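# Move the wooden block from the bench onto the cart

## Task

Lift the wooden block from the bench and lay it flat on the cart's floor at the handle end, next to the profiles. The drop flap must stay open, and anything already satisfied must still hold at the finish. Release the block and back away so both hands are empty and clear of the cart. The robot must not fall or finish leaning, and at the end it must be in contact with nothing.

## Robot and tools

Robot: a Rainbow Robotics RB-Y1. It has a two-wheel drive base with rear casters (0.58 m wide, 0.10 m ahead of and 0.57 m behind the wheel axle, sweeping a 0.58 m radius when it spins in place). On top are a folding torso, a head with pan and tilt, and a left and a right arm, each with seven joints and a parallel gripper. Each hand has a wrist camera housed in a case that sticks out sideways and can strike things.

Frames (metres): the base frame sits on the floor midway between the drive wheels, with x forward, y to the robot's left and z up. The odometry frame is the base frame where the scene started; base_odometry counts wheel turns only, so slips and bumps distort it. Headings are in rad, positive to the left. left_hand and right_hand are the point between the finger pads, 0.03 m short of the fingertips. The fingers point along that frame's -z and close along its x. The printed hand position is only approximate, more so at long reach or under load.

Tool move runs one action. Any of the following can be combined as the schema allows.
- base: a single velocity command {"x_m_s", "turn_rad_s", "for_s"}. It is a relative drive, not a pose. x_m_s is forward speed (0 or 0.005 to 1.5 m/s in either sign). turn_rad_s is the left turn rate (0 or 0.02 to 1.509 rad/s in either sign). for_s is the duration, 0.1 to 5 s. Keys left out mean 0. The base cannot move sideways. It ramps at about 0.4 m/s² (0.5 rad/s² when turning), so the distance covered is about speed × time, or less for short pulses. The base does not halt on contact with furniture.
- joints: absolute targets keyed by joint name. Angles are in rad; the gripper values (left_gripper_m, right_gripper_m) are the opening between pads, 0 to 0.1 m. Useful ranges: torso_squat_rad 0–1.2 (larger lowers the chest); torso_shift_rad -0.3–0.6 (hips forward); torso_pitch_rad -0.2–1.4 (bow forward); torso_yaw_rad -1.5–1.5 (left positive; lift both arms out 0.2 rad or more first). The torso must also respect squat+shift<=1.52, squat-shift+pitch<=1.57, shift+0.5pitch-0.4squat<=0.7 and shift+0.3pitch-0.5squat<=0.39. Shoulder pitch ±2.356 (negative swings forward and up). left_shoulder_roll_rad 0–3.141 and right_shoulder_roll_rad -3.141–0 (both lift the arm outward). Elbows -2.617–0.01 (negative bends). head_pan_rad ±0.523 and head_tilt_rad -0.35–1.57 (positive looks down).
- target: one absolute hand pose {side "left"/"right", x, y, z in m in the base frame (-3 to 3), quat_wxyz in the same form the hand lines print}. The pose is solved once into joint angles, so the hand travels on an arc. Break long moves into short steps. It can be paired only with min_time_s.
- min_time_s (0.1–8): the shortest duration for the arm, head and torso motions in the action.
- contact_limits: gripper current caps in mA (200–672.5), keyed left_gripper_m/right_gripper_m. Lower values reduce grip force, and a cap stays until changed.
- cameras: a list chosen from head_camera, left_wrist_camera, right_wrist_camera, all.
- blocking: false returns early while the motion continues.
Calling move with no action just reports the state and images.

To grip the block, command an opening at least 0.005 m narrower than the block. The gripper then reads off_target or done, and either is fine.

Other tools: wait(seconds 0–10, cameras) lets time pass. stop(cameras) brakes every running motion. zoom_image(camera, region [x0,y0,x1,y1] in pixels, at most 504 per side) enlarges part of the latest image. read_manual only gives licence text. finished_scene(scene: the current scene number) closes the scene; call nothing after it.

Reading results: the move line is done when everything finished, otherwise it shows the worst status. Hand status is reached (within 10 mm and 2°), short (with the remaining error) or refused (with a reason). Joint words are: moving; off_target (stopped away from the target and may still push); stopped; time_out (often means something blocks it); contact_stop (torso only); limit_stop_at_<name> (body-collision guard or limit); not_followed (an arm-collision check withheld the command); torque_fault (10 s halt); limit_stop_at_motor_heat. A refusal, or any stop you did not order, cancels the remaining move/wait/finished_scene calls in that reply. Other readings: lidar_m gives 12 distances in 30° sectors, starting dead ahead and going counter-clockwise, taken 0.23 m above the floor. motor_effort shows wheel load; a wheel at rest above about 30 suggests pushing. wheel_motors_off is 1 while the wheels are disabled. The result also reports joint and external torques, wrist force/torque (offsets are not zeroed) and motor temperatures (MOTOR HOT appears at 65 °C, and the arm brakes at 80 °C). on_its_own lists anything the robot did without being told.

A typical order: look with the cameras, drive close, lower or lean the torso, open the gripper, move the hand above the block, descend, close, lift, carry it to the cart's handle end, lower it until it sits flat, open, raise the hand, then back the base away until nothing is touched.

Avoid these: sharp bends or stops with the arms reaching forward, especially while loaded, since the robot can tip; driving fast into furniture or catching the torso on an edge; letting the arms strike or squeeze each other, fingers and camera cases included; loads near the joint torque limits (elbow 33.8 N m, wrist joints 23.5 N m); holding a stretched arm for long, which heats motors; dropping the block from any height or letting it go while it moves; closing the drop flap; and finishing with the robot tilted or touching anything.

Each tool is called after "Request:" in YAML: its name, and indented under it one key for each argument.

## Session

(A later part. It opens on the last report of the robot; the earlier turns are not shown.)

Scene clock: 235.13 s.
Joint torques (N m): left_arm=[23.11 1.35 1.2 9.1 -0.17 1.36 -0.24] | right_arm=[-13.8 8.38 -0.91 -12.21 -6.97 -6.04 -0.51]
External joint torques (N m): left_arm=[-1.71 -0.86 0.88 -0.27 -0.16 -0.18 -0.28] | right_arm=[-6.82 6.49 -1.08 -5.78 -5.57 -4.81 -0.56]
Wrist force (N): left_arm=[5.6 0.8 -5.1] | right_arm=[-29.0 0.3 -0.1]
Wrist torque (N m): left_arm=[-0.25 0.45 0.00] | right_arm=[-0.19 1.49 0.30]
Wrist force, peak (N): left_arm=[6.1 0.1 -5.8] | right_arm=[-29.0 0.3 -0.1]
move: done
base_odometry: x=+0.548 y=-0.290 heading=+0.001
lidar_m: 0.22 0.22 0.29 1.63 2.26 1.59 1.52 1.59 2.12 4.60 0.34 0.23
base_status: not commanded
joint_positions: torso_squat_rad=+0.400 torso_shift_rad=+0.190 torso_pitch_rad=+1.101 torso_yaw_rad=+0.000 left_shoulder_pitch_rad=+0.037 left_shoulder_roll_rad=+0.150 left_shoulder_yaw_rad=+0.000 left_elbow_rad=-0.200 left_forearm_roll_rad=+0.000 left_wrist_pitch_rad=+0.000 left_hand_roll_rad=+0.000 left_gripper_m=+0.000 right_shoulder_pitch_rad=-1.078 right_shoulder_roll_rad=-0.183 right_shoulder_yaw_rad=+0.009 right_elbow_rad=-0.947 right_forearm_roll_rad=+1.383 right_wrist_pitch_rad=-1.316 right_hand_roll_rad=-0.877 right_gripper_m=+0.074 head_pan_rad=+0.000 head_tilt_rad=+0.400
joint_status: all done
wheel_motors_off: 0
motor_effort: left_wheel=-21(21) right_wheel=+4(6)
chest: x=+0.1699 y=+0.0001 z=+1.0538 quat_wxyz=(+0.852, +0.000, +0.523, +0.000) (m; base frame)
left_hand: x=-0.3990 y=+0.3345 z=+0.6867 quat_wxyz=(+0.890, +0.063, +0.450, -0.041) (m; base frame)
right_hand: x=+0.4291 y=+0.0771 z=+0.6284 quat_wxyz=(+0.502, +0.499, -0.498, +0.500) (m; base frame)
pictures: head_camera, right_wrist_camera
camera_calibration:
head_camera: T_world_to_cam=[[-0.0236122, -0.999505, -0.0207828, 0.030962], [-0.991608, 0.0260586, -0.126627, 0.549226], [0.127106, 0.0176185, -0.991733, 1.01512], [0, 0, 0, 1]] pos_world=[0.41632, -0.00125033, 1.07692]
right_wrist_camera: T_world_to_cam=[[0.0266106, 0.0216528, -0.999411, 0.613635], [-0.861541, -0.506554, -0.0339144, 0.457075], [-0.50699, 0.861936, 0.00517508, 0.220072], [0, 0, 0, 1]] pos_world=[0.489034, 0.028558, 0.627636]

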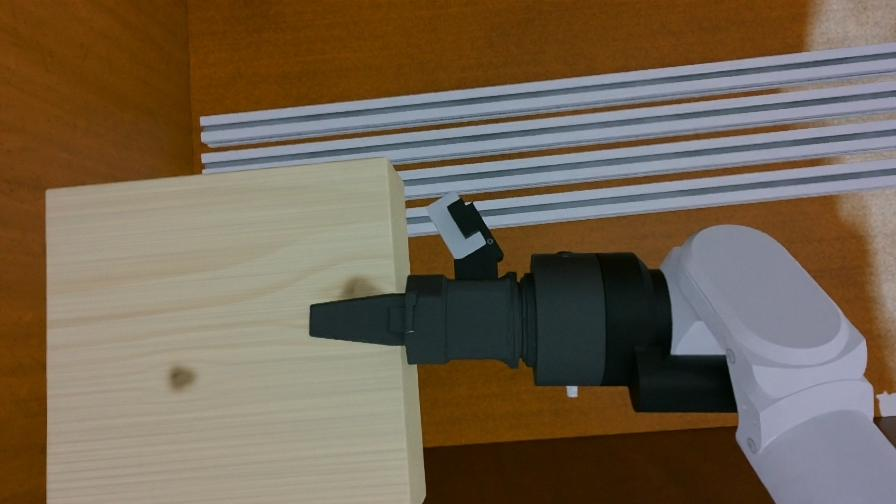

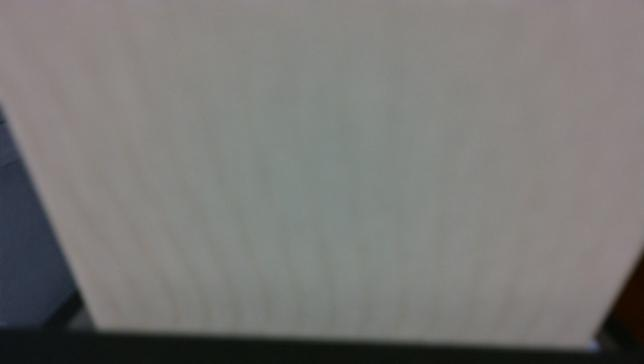

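Request:
move:
  joints: {"torso_squat_rad":0.56,"torso_shift_rad":0.27,"torso_pitch_rad":1.15}
  min_time_s: 1.5

Request:
move:
  target: {"side":"right","x":0.44,"y":0.077,"z":0.54,"quat_wxyz":[0.5,0.5,-0.5,0.5]}
  min_time_s: 1.2

Request:
move:
  joints: {"torso_squat_rad":0.72,"torso_shift_rad":0.35,"torso_pitch_rad":1.2,"head_tilt_rad":0.55}
  min_time_s: 1.5

Request:
move:
  target: {"side":"right","x":0.425,"y":0.077,"z":0.46,"quat_wxyz":[0.5,0.5,-0.5,0.5]}
  min_time_s: 1.2
  cameras: ["head_camera"]

Scene clock: 249.33 s.
Joint torques (N m): left_arm=[23.62 1.08 1.38 9.38 -0.13 1.48 -0.3] | right_arm=[-12.9 8.26 -0.83 -11.9 -6.81 -6.28 -0.55]
External joint torques (N m): left_arm=[-1.89 -0.93 1.08 -0.25 -0.12 -0.13 -0.34] | right_arm=[-7.05 6.01 -1.2 -5.77 -5.48 -4.97 -0.6]
Wrist force (N): left_arm=[6.2 0.5 -4.9] | right_arm=[-28.7 -1.4 -0.3]
Wrist torque (N m): left_arm=[-0.24 0.51 0.01] | right_arm=[-0.29 1.52 0.32]
Wrist force, peak (N): left_arm=[6.4 0.0 -6.1] | right_arm=[-29.5 -1.6 0.1]
move: done
base_odometry: x=+0.548 y=-0.290 heading=+0.001
lidar_m: 0.21 0.22 0.29 1.63 2.25 1.61 1.53 1.59 2.12 4.59 0.33 0.23
base_status: not commanded
joint_positions: torso_squat_rad=+0.560 torso_shift_rad=+0.270 torso_pitch_rad=+1.151 torso_yaw_rad=+0.000 left_shoulder_pitch_rad=+0.037 left_shoulder_roll_rad=+0.150 left_shoulder_yaw_rad=+0.000 left_elbow_rad=-0.200 left_forearm_roll_rad=+0.000 left_wrist_pitch_rad=+0.000 left_hand_roll_rad=+0.000 left_gripper_m=+0.000 right_shoulder_pitch_rad=-1.078 right_shoulder_roll_rad=-0.183 right_shoulder_yaw_rad=+0.009 right_elbow_rad=-0.947 right_forearm_roll_rad=+1.382 right_wrist_pitch_rad=-1.316 right_hand_roll_rad=-0.877 right_gripper_m=+0.074 head_pan_rad=+0.000 head_tilt_rad=+0.400
joint_status: all done
wheel_motors_off: 0
motor_effort: left_wheel=-16(21) right_wheel=+6(8)
chest: x=+0.2130 y=+0.0001 z=+0.9782 quat_wxyz=(+0.839, +0.000, +0.544, +0.000) (m; base frame)
left_hand: x=-0.3736 y=+0.3345 z=+0.6401 quat_wxyz=(+0.878, +0.062, +0.472, -0.043) (m; base frame)
right_hand: x=+0.4506 y=+0.0771 z=+0.5404 quat_wxyz=(+0.514, +0.512, -0.486, +0.488) (m; base frame)
pictures: none

Scene clock: 250.87 s.
Joint torques (N m): left_arm=[24.04 1.13 0.92 9.37 -0.12 1.41 -0.23] | right_arm=[-8.74 12.35 2.61 -12.76 -6.23 -6.47 -0.17]
External joint torques (N m): left_arm=[-1.46 -0.87 0.62 -0.26 -0.11 -0.2 -0.27] | right_arm=[-3.5 9.98 2.14 -6.7 -4.92 -5.15 -0.22]
Wrist force (N): left_arm=[5.7 0.3 -6.0] | right_arm=[-28.7 0.0 0.1]
Wrist torque (N m): left_arm=[-0.22 0.45 0.00] | right_arm=[-0.23 1.52 0.12]
Wrist force, peak (N): left_arm=[7.1 0.9 -5.1] | right_arm=[-29.0 -1.7 0.3]
move: done
base_odometry: x=+0.548 y=-0.290 heading=+0.001
lidar_m: 0.21 0.23 0.29 1.63 2.25 1.60 1.53 1.60 2.12 4.60 0.34 0.23
base_status: not commanded
joint_positions: torso_squat_rad=+0.560 torso_shift_rad=+0.270 torso_pitch_rad=+1.151 torso_yaw_rad=+0.000 left_shoulder_pitch_rad=+0.037 left_shoulder_roll_rad=+0.150 left_shoulder_yaw_rad=+0.000 left_elbow_rad=-0.200 left_forearm_roll_rad=+0.000 left_wrist_pitch_rad=+0.000 left_hand_roll_rad=+0.000 left_gripper_m=+0.000 right_shoulder_pitch_rad=-1.047 right_shoulder_roll_rad=-0.177 right_shoulder_yaw_rad=+0.011 right_elbow_rad=-0.966 right_forearm_roll_rad=+1.387 right_wrist_pitch_rad=-1.317 right_hand_roll_rad=-0.816 right_gripper_m=+0.074 head_pan_rad=+0.000 head_tilt_rad=+0.400
joint_status: all done
wheel_motors_off: 0
motor_effort: left_wheel=-18(18) right_wheel=+6(8)
chest: x=+0.2129 y=+0.0001 z=+0.9782 quat_wxyz=(+0.839, +0.000, +0.544, +0.000) (m; base frame)
left_hand: x=-0.3736 y=+0.3345 z=+0.6401 quat_wxyz=(+0.878, +0.062, +0.472, -0.043) (m; base frame)
right_hand: x=+0.4399 y=+0.0757 z=+0.5385 quat_wxyz=(+0.502, +0.500, -0.498, +0.501) (m; base frame)
right_hand_status: reached (checked arc, planned for 1.2 s): 2 mm and 0.3 deg off.
pictures: none

Scene clock: 252.67 s.
Joint torques (N m): left_arm=[24.8 0.95 1.13 9.92 -0.21 1.5 -0.27] | right_arm=[-7.49 12.81 1.67 -11.23 -6.31 -6.77 -0.24]
External joint torques (N m): left_arm=[-1.31 -0.85 0.85 0.06 -0.2 -0.16 -0.31] | right_arm=[-3.36 10.11 1 -5.49 -5.06 -5.38 -0.29]
Wrist force (N): left_arm=[6.4 0.5 -5.1] | right_arm=[-28.3 -1.1 0.1]
Wrist torque (N m): left_arm=[-0.17 0.46 -0.01] | right_arm=[-0.27 1.54 0.08]
Wrist force, peak (N): left_arm=[7.6 0.2 -5.5] | right_arm=[-34.7 4.7 0.6]
move: done
base_odometry: x=+0.548 y=-0.290 heading=+0.001
lidar_m: 0.17 0.17 0.21 1.63 2.23 1.60 1.52 1.59 2.14 4.60 0.28 0.18
base_status: not commanded
joint_positions: torso_squat_rad=+0.720 torso_shift_rad=+0.350 torso_pitch_rad=+1.200 torso_yaw_rad=+0.000 left_shoulder_pitch_rad=+0.037 left_shoulder_roll_rad=+0.150 left_shoulder_yaw_rad=+0.000 left_elbow_rad=-0.200 left_forearm_roll_rad=+0.000 left_wrist_pitch_rad=+0.000 left_hand_roll_rad=+0.000 left_gripper_m=+0.000 right_shoulder_pitch_rad=-1.047 right_shoulder_roll_rad=-0.177 right_shoulder_yaw_rad=+0.011 right_elbow_rad=-0.966 right_forearm_roll_rad=+1.387 right_wrist_pitch_rad=-1.317 right_hand_roll_rad=-0.816 right_gripper_m=+0.074 head_pan_rad=+0.000 head_tilt_rad=+0.550
joint_status: all done
wheel_motors_off: 0
motor_effort: left_wheel=-14(30) right_wheel=+6(38)
chest: x=+0.2410 y=+0.0002 z=+0.8870 quat_wxyz=(+0.825, +0.000, +0.565, +0.000) (m; base frame)
left_hand: x=-0.3614 y=+0.3345 z=+0.5780 quat_wxyz=(+0.866, +0.060, +0.494, -0.044) (m; base frame)
right_hand: x=+0.4462 y=+0.0758 z=+0.4367 quat_wxyz=(+0.514, +0.512, -0.485, +0.488) (m; base frame)
pictures: none

Scene clock: 254.20 s.
Joint torques (N m): left_arm=[21.84 12.38 2.98 9.85 -0.2 1.5 -0.19] | right_arm=[34.76 13.15 5.13 -6.79 -6.59 -5.82 -0.57]
External joint torques (N m): left_arm=[-4.24 10.61 2.7 -0.01 -0.19 -0.16 -0.23] | right_arm=[37.22 10.18 4.07 -0.4 -5.22 -4.58 -0.62]
Wrist force (N): left_arm=[6.4 0.6 -5.0] | right_arm=[-28.6 0.8 -0.1]
Wrist torque (N m): left_arm=[-0.20 0.47 0.00] | right_arm=[-0.19 1.48 0.22]
Wrist force, peak (N): left_arm=[6.7 0.6 -5.6] | right_arm=[-30.5 2.0 0.7]
move: done
base_odometry: x=+0.548 y=-0.290 heading=+0.002
lidar_m: 0.14 0.15 0.17 1.63 2.24 1.60 1.52 1.59 2.13 4.57 0.26 0.16
base_status: not commanded
joint_positions: torso_squat_rad=+0.720 torso_shift_rad=+0.350 torso_pitch_rad=+1.199 torso_yaw_rad=+0.000 left_shoulder_pitch_rad=+0.038 left_shoulder_roll_rad=+0.147 left_shoulder_yaw_rad=+0.000 left_elbow_rad=-0.200 left_forearm_roll_rad=+0.000 left_wrist_pitch_rad=+0.000 left_hand_roll_rad=+0.000 left_gripper_m=+0.000 right_shoulder_pitch_rad=-0.915 right_shoulder_roll_rad=-0.165 right_shoulder_yaw_rad=+0.040 right_elbow_rad=-1.199 right_forearm_roll_rad=+1.419 right_wrist_pitch_rad=-1.294 right_hand_roll_rad=-0.856 right_gripper_m=+0.074 head_pan_rad=+0.000 head_tilt_rad=+0.550
joint_status: all done
wheel_motors_off: 0
on_its_own: right_wheel is at rest, and its effort (-52) is outside its rest range (-51 to +51)
motor_effort: left_wheel=+12(16) right_wheel=-52(52)
chest: x=+0.2408 y=+0.0005 z=+0.8873 quat_wxyz=(+0.826, -0.001, +0.564, +0.000) (m; base frame)
left_hand: x=-0.3621 y=+0.3319 z=+0.5778 quat_wxyz=(+0.867, +0.059, +0.494, -0.043) (m; base frame)
right_hand: x=+0.4294 y=+0.0776 z=+0.4615 quat_wxyz=(+0.496, +0.498, -0.503, +0.503) (m; base frame)
right_hand_status: reached (checked arc, planned for 1.2 s): 5 mm and 0.7 deg off.
pictures: head_camera
camera_calibration:
head_camera: T_world_to_cam=[[-0.0268332, -0.999542, -0.0140003, 0.0246279], [-0.992363, 0.0249483, 0.120806, 0.37002], [-0.120401, 0.017135, -0.992577, 0.93012], [0, 0, 0, 1]] pos_world=[0.479842, -0.000552421, 0.878861]

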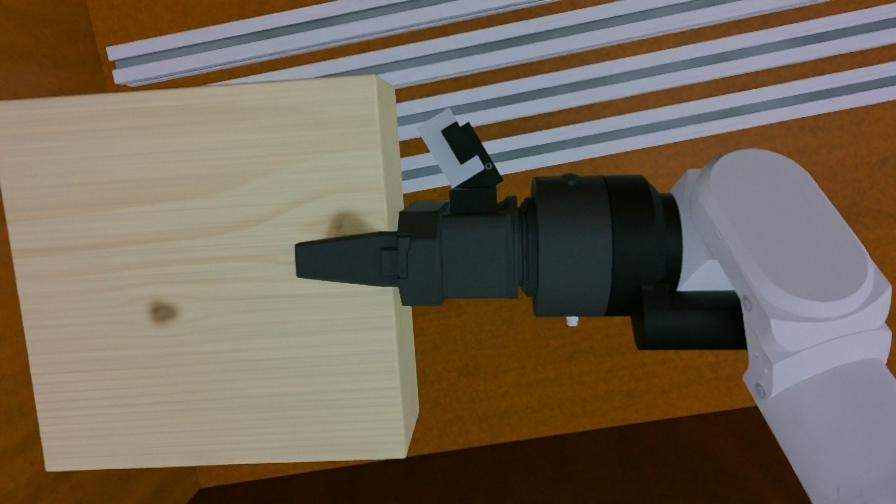

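Request:
move:
  target: {"side":"right","x":0.50,"y":0.077,"z":0.455,"quat_wxyz":[0.5,0.5,-0.5,0.5]}
  min_time_s: 1.2
  cameras: ["head_camera"]

Scene clock: 262.47 s.
Joint torques (N m): left_arm=[23.46 2.72 2.4 9.94 -0.15 1.52 -0.21] | right_arm=[-13.42 8.16 -0.9 -12.13 -6.72 -6.09 -0.65]
External joint torques (N m): left_arm=[-2.65 0.91 2.12 0.08 -0.14 -0.14 -0.26] | right_arm=[-6.68 6.33 -1.13 -5.74 -5.33 -4.9 -0.7]
Wrist force (N): left_arm=[5.8 0.7 -5.0] | right_arm=[-28.8 0.9 0.1]
Wrist torque (N m): left_arm=[-0.21 0.44 0.04] | right_arm=[-0.15 1.51 0.27]
Wrist force, peak (N): left_arm=[7.0 1.3 -5.3] | right_arm=[-29.9 0.9 0.7]
move: done
base_odometry: x=+0.548 y=-0.290 heading=+0.001
lidar_m: 0.14 0.15 0.18 1.62 2.25 1.60 1.53 1.58 2.11 4.59 0.28 0.17
base_status: not commanded
joint_positions: torso_squat_rad=+0.720 torso_shift_rad=+0.350 torso_pitch_rad=+1.200 torso_yaw_rad=+0.000 left_shoulder_pitch_rad=+0.037 left_shoulder_roll_rad=+0.150 left_shoulder_yaw_rad=+0.000 left_elbow_rad=-0.200 left_forearm_roll_rad=+0.000 left_wrist_pitch_rad=+0.000 left_hand_roll_rad=+0.000 left_gripper_m=+0.000 right_shoulder_pitch_rad=-1.159 right_shoulder_roll_rad=-0.209 right_shoulder_yaw_rad=-0.014 right_elbow_rad=-0.955 right_forearm_roll_rad=+1.389 right_wrist_pitch_rad=-1.321 right_hand_roll_rad=-0.872 right_gripper_m=+0.074 head_pan_rad=+0.000 head_tilt_rad=+0.550
joint_status: all done
wheel_motors_off: 0
motor_effort: left_wheel=-12(14) right_wheel=+10(50)
chest: x=+0.2410 y=+0.0001 z=+0.8870 quat_wxyz=(+0.825, +0.000, +0.565, +0.000) (m; base frame)
left_hand: x=-0.3615 y=+0.3342 z=+0.5781 quat_wxyz=(+0.866, +0.060, +0.494, -0.044) (m; base frame)
right_hand: x=+0.4991 y=+0.0755 z=+0.4531 quat_wxyz=(+0.502, +0.499, -0.499, +0.500) (m; base frame)
right_hand_status: reached (checked arc, planned for 1.2 s): 3 mm and 0.3 deg off.
pictures: head_camera
camera_calibration:
head_camera: T_world_to_cam=[[-0.0280061, -0.999505, -0.0143218, 0.0247713], [-0.992231, 0.0260591, 0.121652, 0.369392], [-0.121219, 0.0176175, -0.992469, 0.929948], [0, 0, 0, 1]] pos_world=[0.479943, -0.00125032, 0.878362]

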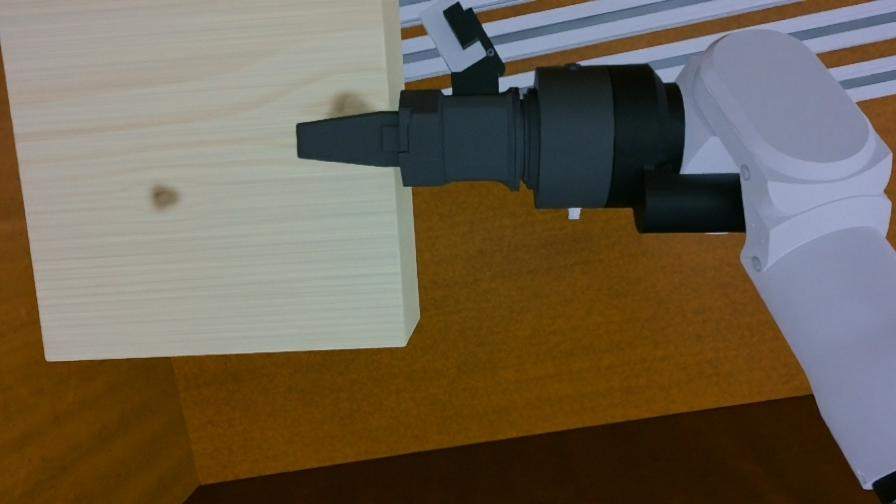

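Request:
move:
  base: {"x_m_s":-0.1,"for_s":0.65}

Request:
move:
  target: {"side":"right","x":0.50,"y":0.077,"z":0.445,"quat_wxyz":[0.4717,0.5267,-0.4717,0.5267]}
  min_time_s: 1.2
  cameras: ["head_camera"]

Scene clock: 266.97 s.
Joint torques (N m): left_arm=[24.02 1.31 1.73 9.76 -0.1 1.49 -0.32] | right_arm=[-11.4 11.14 0.37 -12.62 -6.78 -6.02 -0.49]
External joint torques (N m): left_arm=[-2.08 -0.49 1.45 -0.1 -0.09 -0.17 -0.37] | right_arm=[-4.66 9.33 0.15 -6.24 -5.39 -4.78 -0.54]
Wrist force (N): left_arm=[7.3 0.5 -4.7] | right_arm=[-28.3 -0.3 -0.2]
Wrist torque (N m): left_arm=[-0.19 0.57 0.00] | right_arm=[-0.15 1.53 0.20]
Wrist force, peak (N): left_arm=[7.2 0.0 -5.6] | right_arm=[-31.9 1.6 -0.4]
move: done
base_odometry: x=+0.481 y=-0.290 heading=+0.001
lidar_m: 0.18 0.19 0.21 3.84 2.14 1.53 1.45 1.53 2.02 4.90 0.34 0.22
base_status: done (sent for 0.67 of 0.67 s)
joint_positions: torso_squat_rad=+0.720 torso_shift_rad=+0.350 torso_pitch_rad=+1.200 torso_yaw_rad=+0.000 left_shoulder_pitch_rad=+0.037 left_shoulder_roll_rad=+0.150 left_shoulder_yaw_rad=+0.000 left_elbow_rad=-0.200 left_forearm_roll_rad=+0.000 left_wrist_pitch_rad=+0.000 left_hand_roll_rad=+0.000 left_gripper_m=+0.000 right_shoulder_pitch_rad=-1.159 right_shoulder_roll_rad=-0.209 right_shoulder_yaw_rad=-0.014 right_elbow_rad=-0.954 right_forearm_roll_rad=+1.389 right_wrist_pitch_rad=-1.321 right_hand_roll_rad=-0.872 right_gripper_m=+0.074 head_pan_rad=+0.000 head_tilt_rad=+0.550
joint_status: not commanded
wheel_motors_off: 0
motor_effort: left_wheel=-2(39) right_wheel=+1(35)
chest: x=+0.2410 y=+0.0001 z=+0.8870 quat_wxyz=(+0.825, +0.000, +0.565, +0.000) (m; base frame)
left_hand: x=-0.3614 y=+0.3344 z=+0.5780 quat_wxyz=(+0.866, +0.060, +0.494, -0.044) (m; base frame)
right_hand: x=+0.4995 y=+0.0752 z=+0.4531 quat_wxyz=(+0.502, +0.499, -0.499, +0.500) (m; base frame)
pictures: none

Scene clock: 268.50 s.
Joint torques (N m): left_arm=[23.8 1.39 1.83 9.76 -0.18 1.43 -0.22] | right_arm=[-15.54 7.48 0.28 -10.75 -6.44 -6.42 -0.05]
External joint torques (N m): left_arm=[-2.3 -0.42 1.55 -0.1 -0.17 -0.23 -0.27] | right_arm=[-6.93 6.21 0.52 -4.95 -5.1 -5.1 -0.1]
Wrist force (N): left_arm=[6.9 0.5 -5.0] | right_arm=[-28.8 -0.1 0.1]
Wrist torque (N m): left_arm=[-0.20 0.55 0.03] | right_arm=[-0.20 1.53 0.08]
Wrist force, peak (N): left_arm=[7.0 0.8 -5.2] | right_arm=[-29.2 0.5 -0.5]
move: done
base_odometry: x=+0.481 y=-0.290 heading=+0.001
lidar_m: 0.18 0.19 0.22 3.85 2.14 1.53 1.46 1.52 2.02 4.91 0.34 0.21
base_status: not commanded
joint_positions: torso_squat_rad=+0.720 torso_shift_rad=+0.350 torso_pitch_rad=+1.200 torso_yaw_rad=+0.000 left_shoulder_pitch_rad=+0.037 left_shoulder_roll_rad=+0.150 left_shoulder_yaw_rad=+0.000 left_elbow_rad=-0.200 left_forearm_roll_rad=+0.000 left_wrist_pitch_rad=+0.000 left_hand_roll_rad=+0.000 left_gripper_m=+0.000 right_shoulder_pitch_rad=-1.298 right_shoulder_roll_rad=-0.241 right_shoulder_yaw_rad=+0.012 right_elbow_rad=-0.744 right_forearm_roll_rad=+1.399 right_wrist_pitch_rad=-1.401 right_hand_roll_rad=-0.812 right_gripper_m=+0.074 head_pan_rad=+0.000 head_tilt_rad=+0.550
joint_status: all done
wheel_motors_off: 0
motor_effort: left_wheel=-2(3) right_wheel=+2(4)
chest: x=+0.2410 y=+0.0001 z=+0.8870 quat_wxyz=(+0.825, +0.000, +0.565, +0.000) (m; base frame)
left_hand: x=-0.3614 y=+0.3344 z=+0.5780 quat_wxyz=(+0.866, +0.060, +0.494, -0.044) (m; base frame)
right_hand: x=+0.4993 y=+0.0759 z=+0.4442 quat_wxyz=(+0.476, +0.524, -0.470, +0.527) (m; base frame)
right_hand_status: reached (checked arc, planned for 1.2 s): 2 mm and 0.6 deg off.
pictures: head_camera
camera_calibration:
head_camera: T_world_to_cam=[[-0.0280061, -0.999505, -0.0143218, 0.0247713], [-0.992231, 0.0260591, 0.121652, 0.369392], [-0.121219, 0.0176175, -0.992469, 0.929948], [0, 0, 0, 1]] pos_world=[0.479943, -0.00125032, 0.878362]

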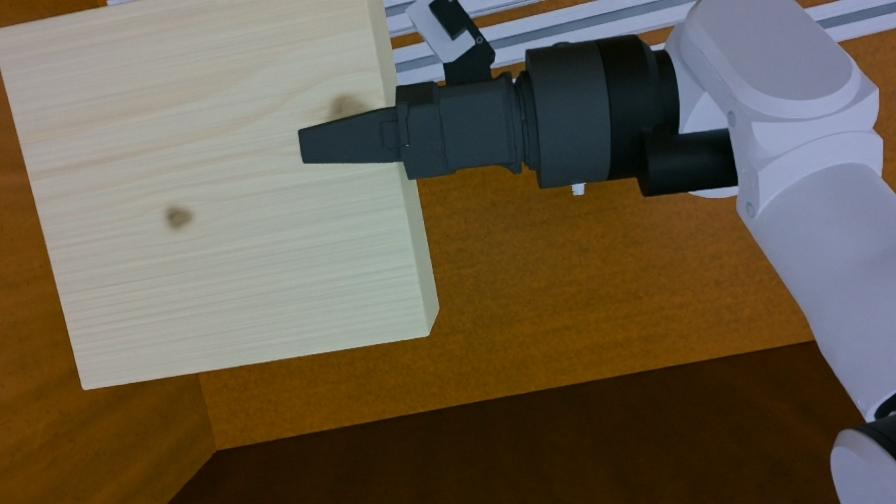

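Request:
move:
  base: {"x_m_s":-0.1,"for_s":0.4}

Request:
move:
  target: {"side":"right","x":0.462,"y":0.077,"z":0.43,"quat_wxyz":[0.4717,0.5267,-0.4717,0.5267]}
  min_time_s: 1.2
  cameras: ["head_camera"]

Scene clock: 274.53 s.
Joint torques (N m): left_arm=[23.94 1.44 1.96 9.8 -0.26 1.58 -0.23] | right_arm=[-14.96 7.75 -0.37 -11.08 -6.57 -6.47 -0.14]
External joint torques (N m): left_arm=[-2.16 -0.36 1.68 -0.06 -0.25 -0.09 -0.28] | right_arm=[-6.35 6.49 -0.13 -5.28 -5.22 -5.14 -0.19]
Wrist force (N): left_arm=[5.7 0.6 -4.6] | right_arm=[-28.9 0.2 0.1]
Wrist torque (N m): left_arm=[-0.21 0.41 0.03] | right_arm=[-0.21 1.58 0.08]
Wrist force, peak (N): left_arm=[7.3 0.9 -5.2] | right_arm=[-29.9 -0.5 -0.7]
move: done
base_odometry: x=+0.441 y=-0.290 heading=+0.001
lidar_m: 0.22 0.23 0.29 3.96 2.09 1.49 1.42 1.48 1.98 4.96 0.42 0.26
base_status: done (sent for 0.4 of 0.4 s)
joint_positions: torso_squat_rad=+0.720 torso_shift_rad=+0.350 torso_pitch_rad=+1.200 torso_yaw_rad=+0.000 left_shoulder_pitch_rad=+0.037 left_shoulder_roll_rad=+0.150 left_shoulder_yaw_rad=+0.000 left_elbow_rad=-0.200 left_forearm_roll_rad=+0.000 left_wrist_pitch_rad=+0.000 left_hand_roll_rad=+0.000 left_gripper_m=+0.000 right_shoulder_pitch_rad=-1.298 right_shoulder_roll_rad=-0.241 right_shoulder_yaw_rad=+0.012 right_elbow_rad=-0.744 right_forearm_roll_rad=+1.399 right_wrist_pitch_rad=-1.401 right_hand_roll_rad=-0.812 right_gripper_m=+0.074 head_pan_rad=+0.000 head_tilt_rad=+0.550
joint_status: not commanded
wheel_motors_off: 0
motor_effort: left_wheel=-2(30) right_wheel=+1(17)
chest: x=+0.2410 y=+0.0001 z=+0.8870 quat_wxyz=(+0.825, +0.000, +0.565, +0.000) (m; base frame)
left_hand: x=-0.3614 y=+0.3344 z=+0.5780 quat_wxyz=(+0.866, +0.060, +0.494, -0.044) (m; base frame)
right_hand: x=+0.4994 y=+0.0759 z=+0.4442 quat_wxyz=(+0.476, +0.524, -0.470, +0.528) (m; base frame)
pictures: none

Scene clock: 276.07 s.
Joint torques (N m): left_arm=[23.99 1.2 1.92 9.76 -0.19 1.51 -0.23] | right_arm=[-7.67 12.35 0.64 -9.41 -5.86 -6.84 -0.01]
External joint torques (N m): left_arm=[-2.12 -0.61 1.64 -0.1 -0.18 -0.16 -0.28] | right_arm=[-0.75 10.41 0.61 -4.18 -4.63 -5.4 -0.06]
Wrist force (N): left_arm=[7.3 0.6 -5.1] | right_arm=[-28.7 0.1 0.0]
Wrist torque (N m): left_arm=[-0.20 0.60 -0.04] | right_arm=[-0.24 1.54 0.09]
Wrist force, peak (N): left_arm=[7.6 1.1 -4.7] | right_arm=[-29.4 1.9 -0.3]
move: done
base_odometry: x=+0.441 y=-0.290 heading=+0.001
lidar_m: 0.20 0.20 0.25 3.97 2.09 1.49 1.42 1.48 1.99 4.98 0.40 0.24
base_status: not commanded
joint_positions: torso_squat_rad=+0.720 torso_shift_rad=+0.350 torso_pitch_rad=+1.200 torso_yaw_rad=+0.000 left_shoulder_pitch_rad=+0.037 left_shoulder_roll_rad=+0.150 left_shoulder_yaw_rad=+0.000 left_elbow_rad=-0.200 left_forearm_roll_rad=+0.000 left_wrist_pitch_rad=+0.000 left_hand_roll_rad=+0.000 left_gripper_m=+0.000 right_shoulder_pitch_rad=-1.236 right_shoulder_roll_rad=-0.216 right_shoulder_yaw_rad=+0.019 right_elbow_rad=-0.719 right_forearm_roll_rad=+1.401 right_wrist_pitch_rad=-1.402 right_hand_roll_rad=-0.721 right_gripper_m=+0.074 head_pan_rad=+0.000 head_tilt_rad=+0.550
joint_status: all done
wheel_motors_off: 0
motor_effort: left_wheel=-6(7) right_wheel=-3(14)
chest: x=+0.2410 y=+0.0002 z=+0.8870 quat_wxyz=(+0.825, +0.000, +0.565, +0.000) (m; base frame)
left_hand: x=-0.3614 y=+0.3344 z=+0.5780 quat_wxyz=(+0.866, +0.060, +0.494, -0.044) (m; base frame)
right_hand: x=+0.4622 y=+0.0757 z=+0.4288 quat_wxyz=(+0.473, +0.525, -0.471, +0.528) (m; base frame)
right_hand_status: reached (checked arc, planned for 1.2 s): 2 mm and 0.3 deg off.
pictures: head_camera
camera_calibration:
head_camera: T_world_to_cam=[[-0.0279925, -0.999507, -0.0142228, 0.0247781], [-0.992231, 0.0260576, 0.12165, 0.369392], [-0.121219, 0.0175176, -0.992471, 0.929948], [0, 0, 0, 1]] pos_world=[0.479943, -0.00115007, 0.878362]

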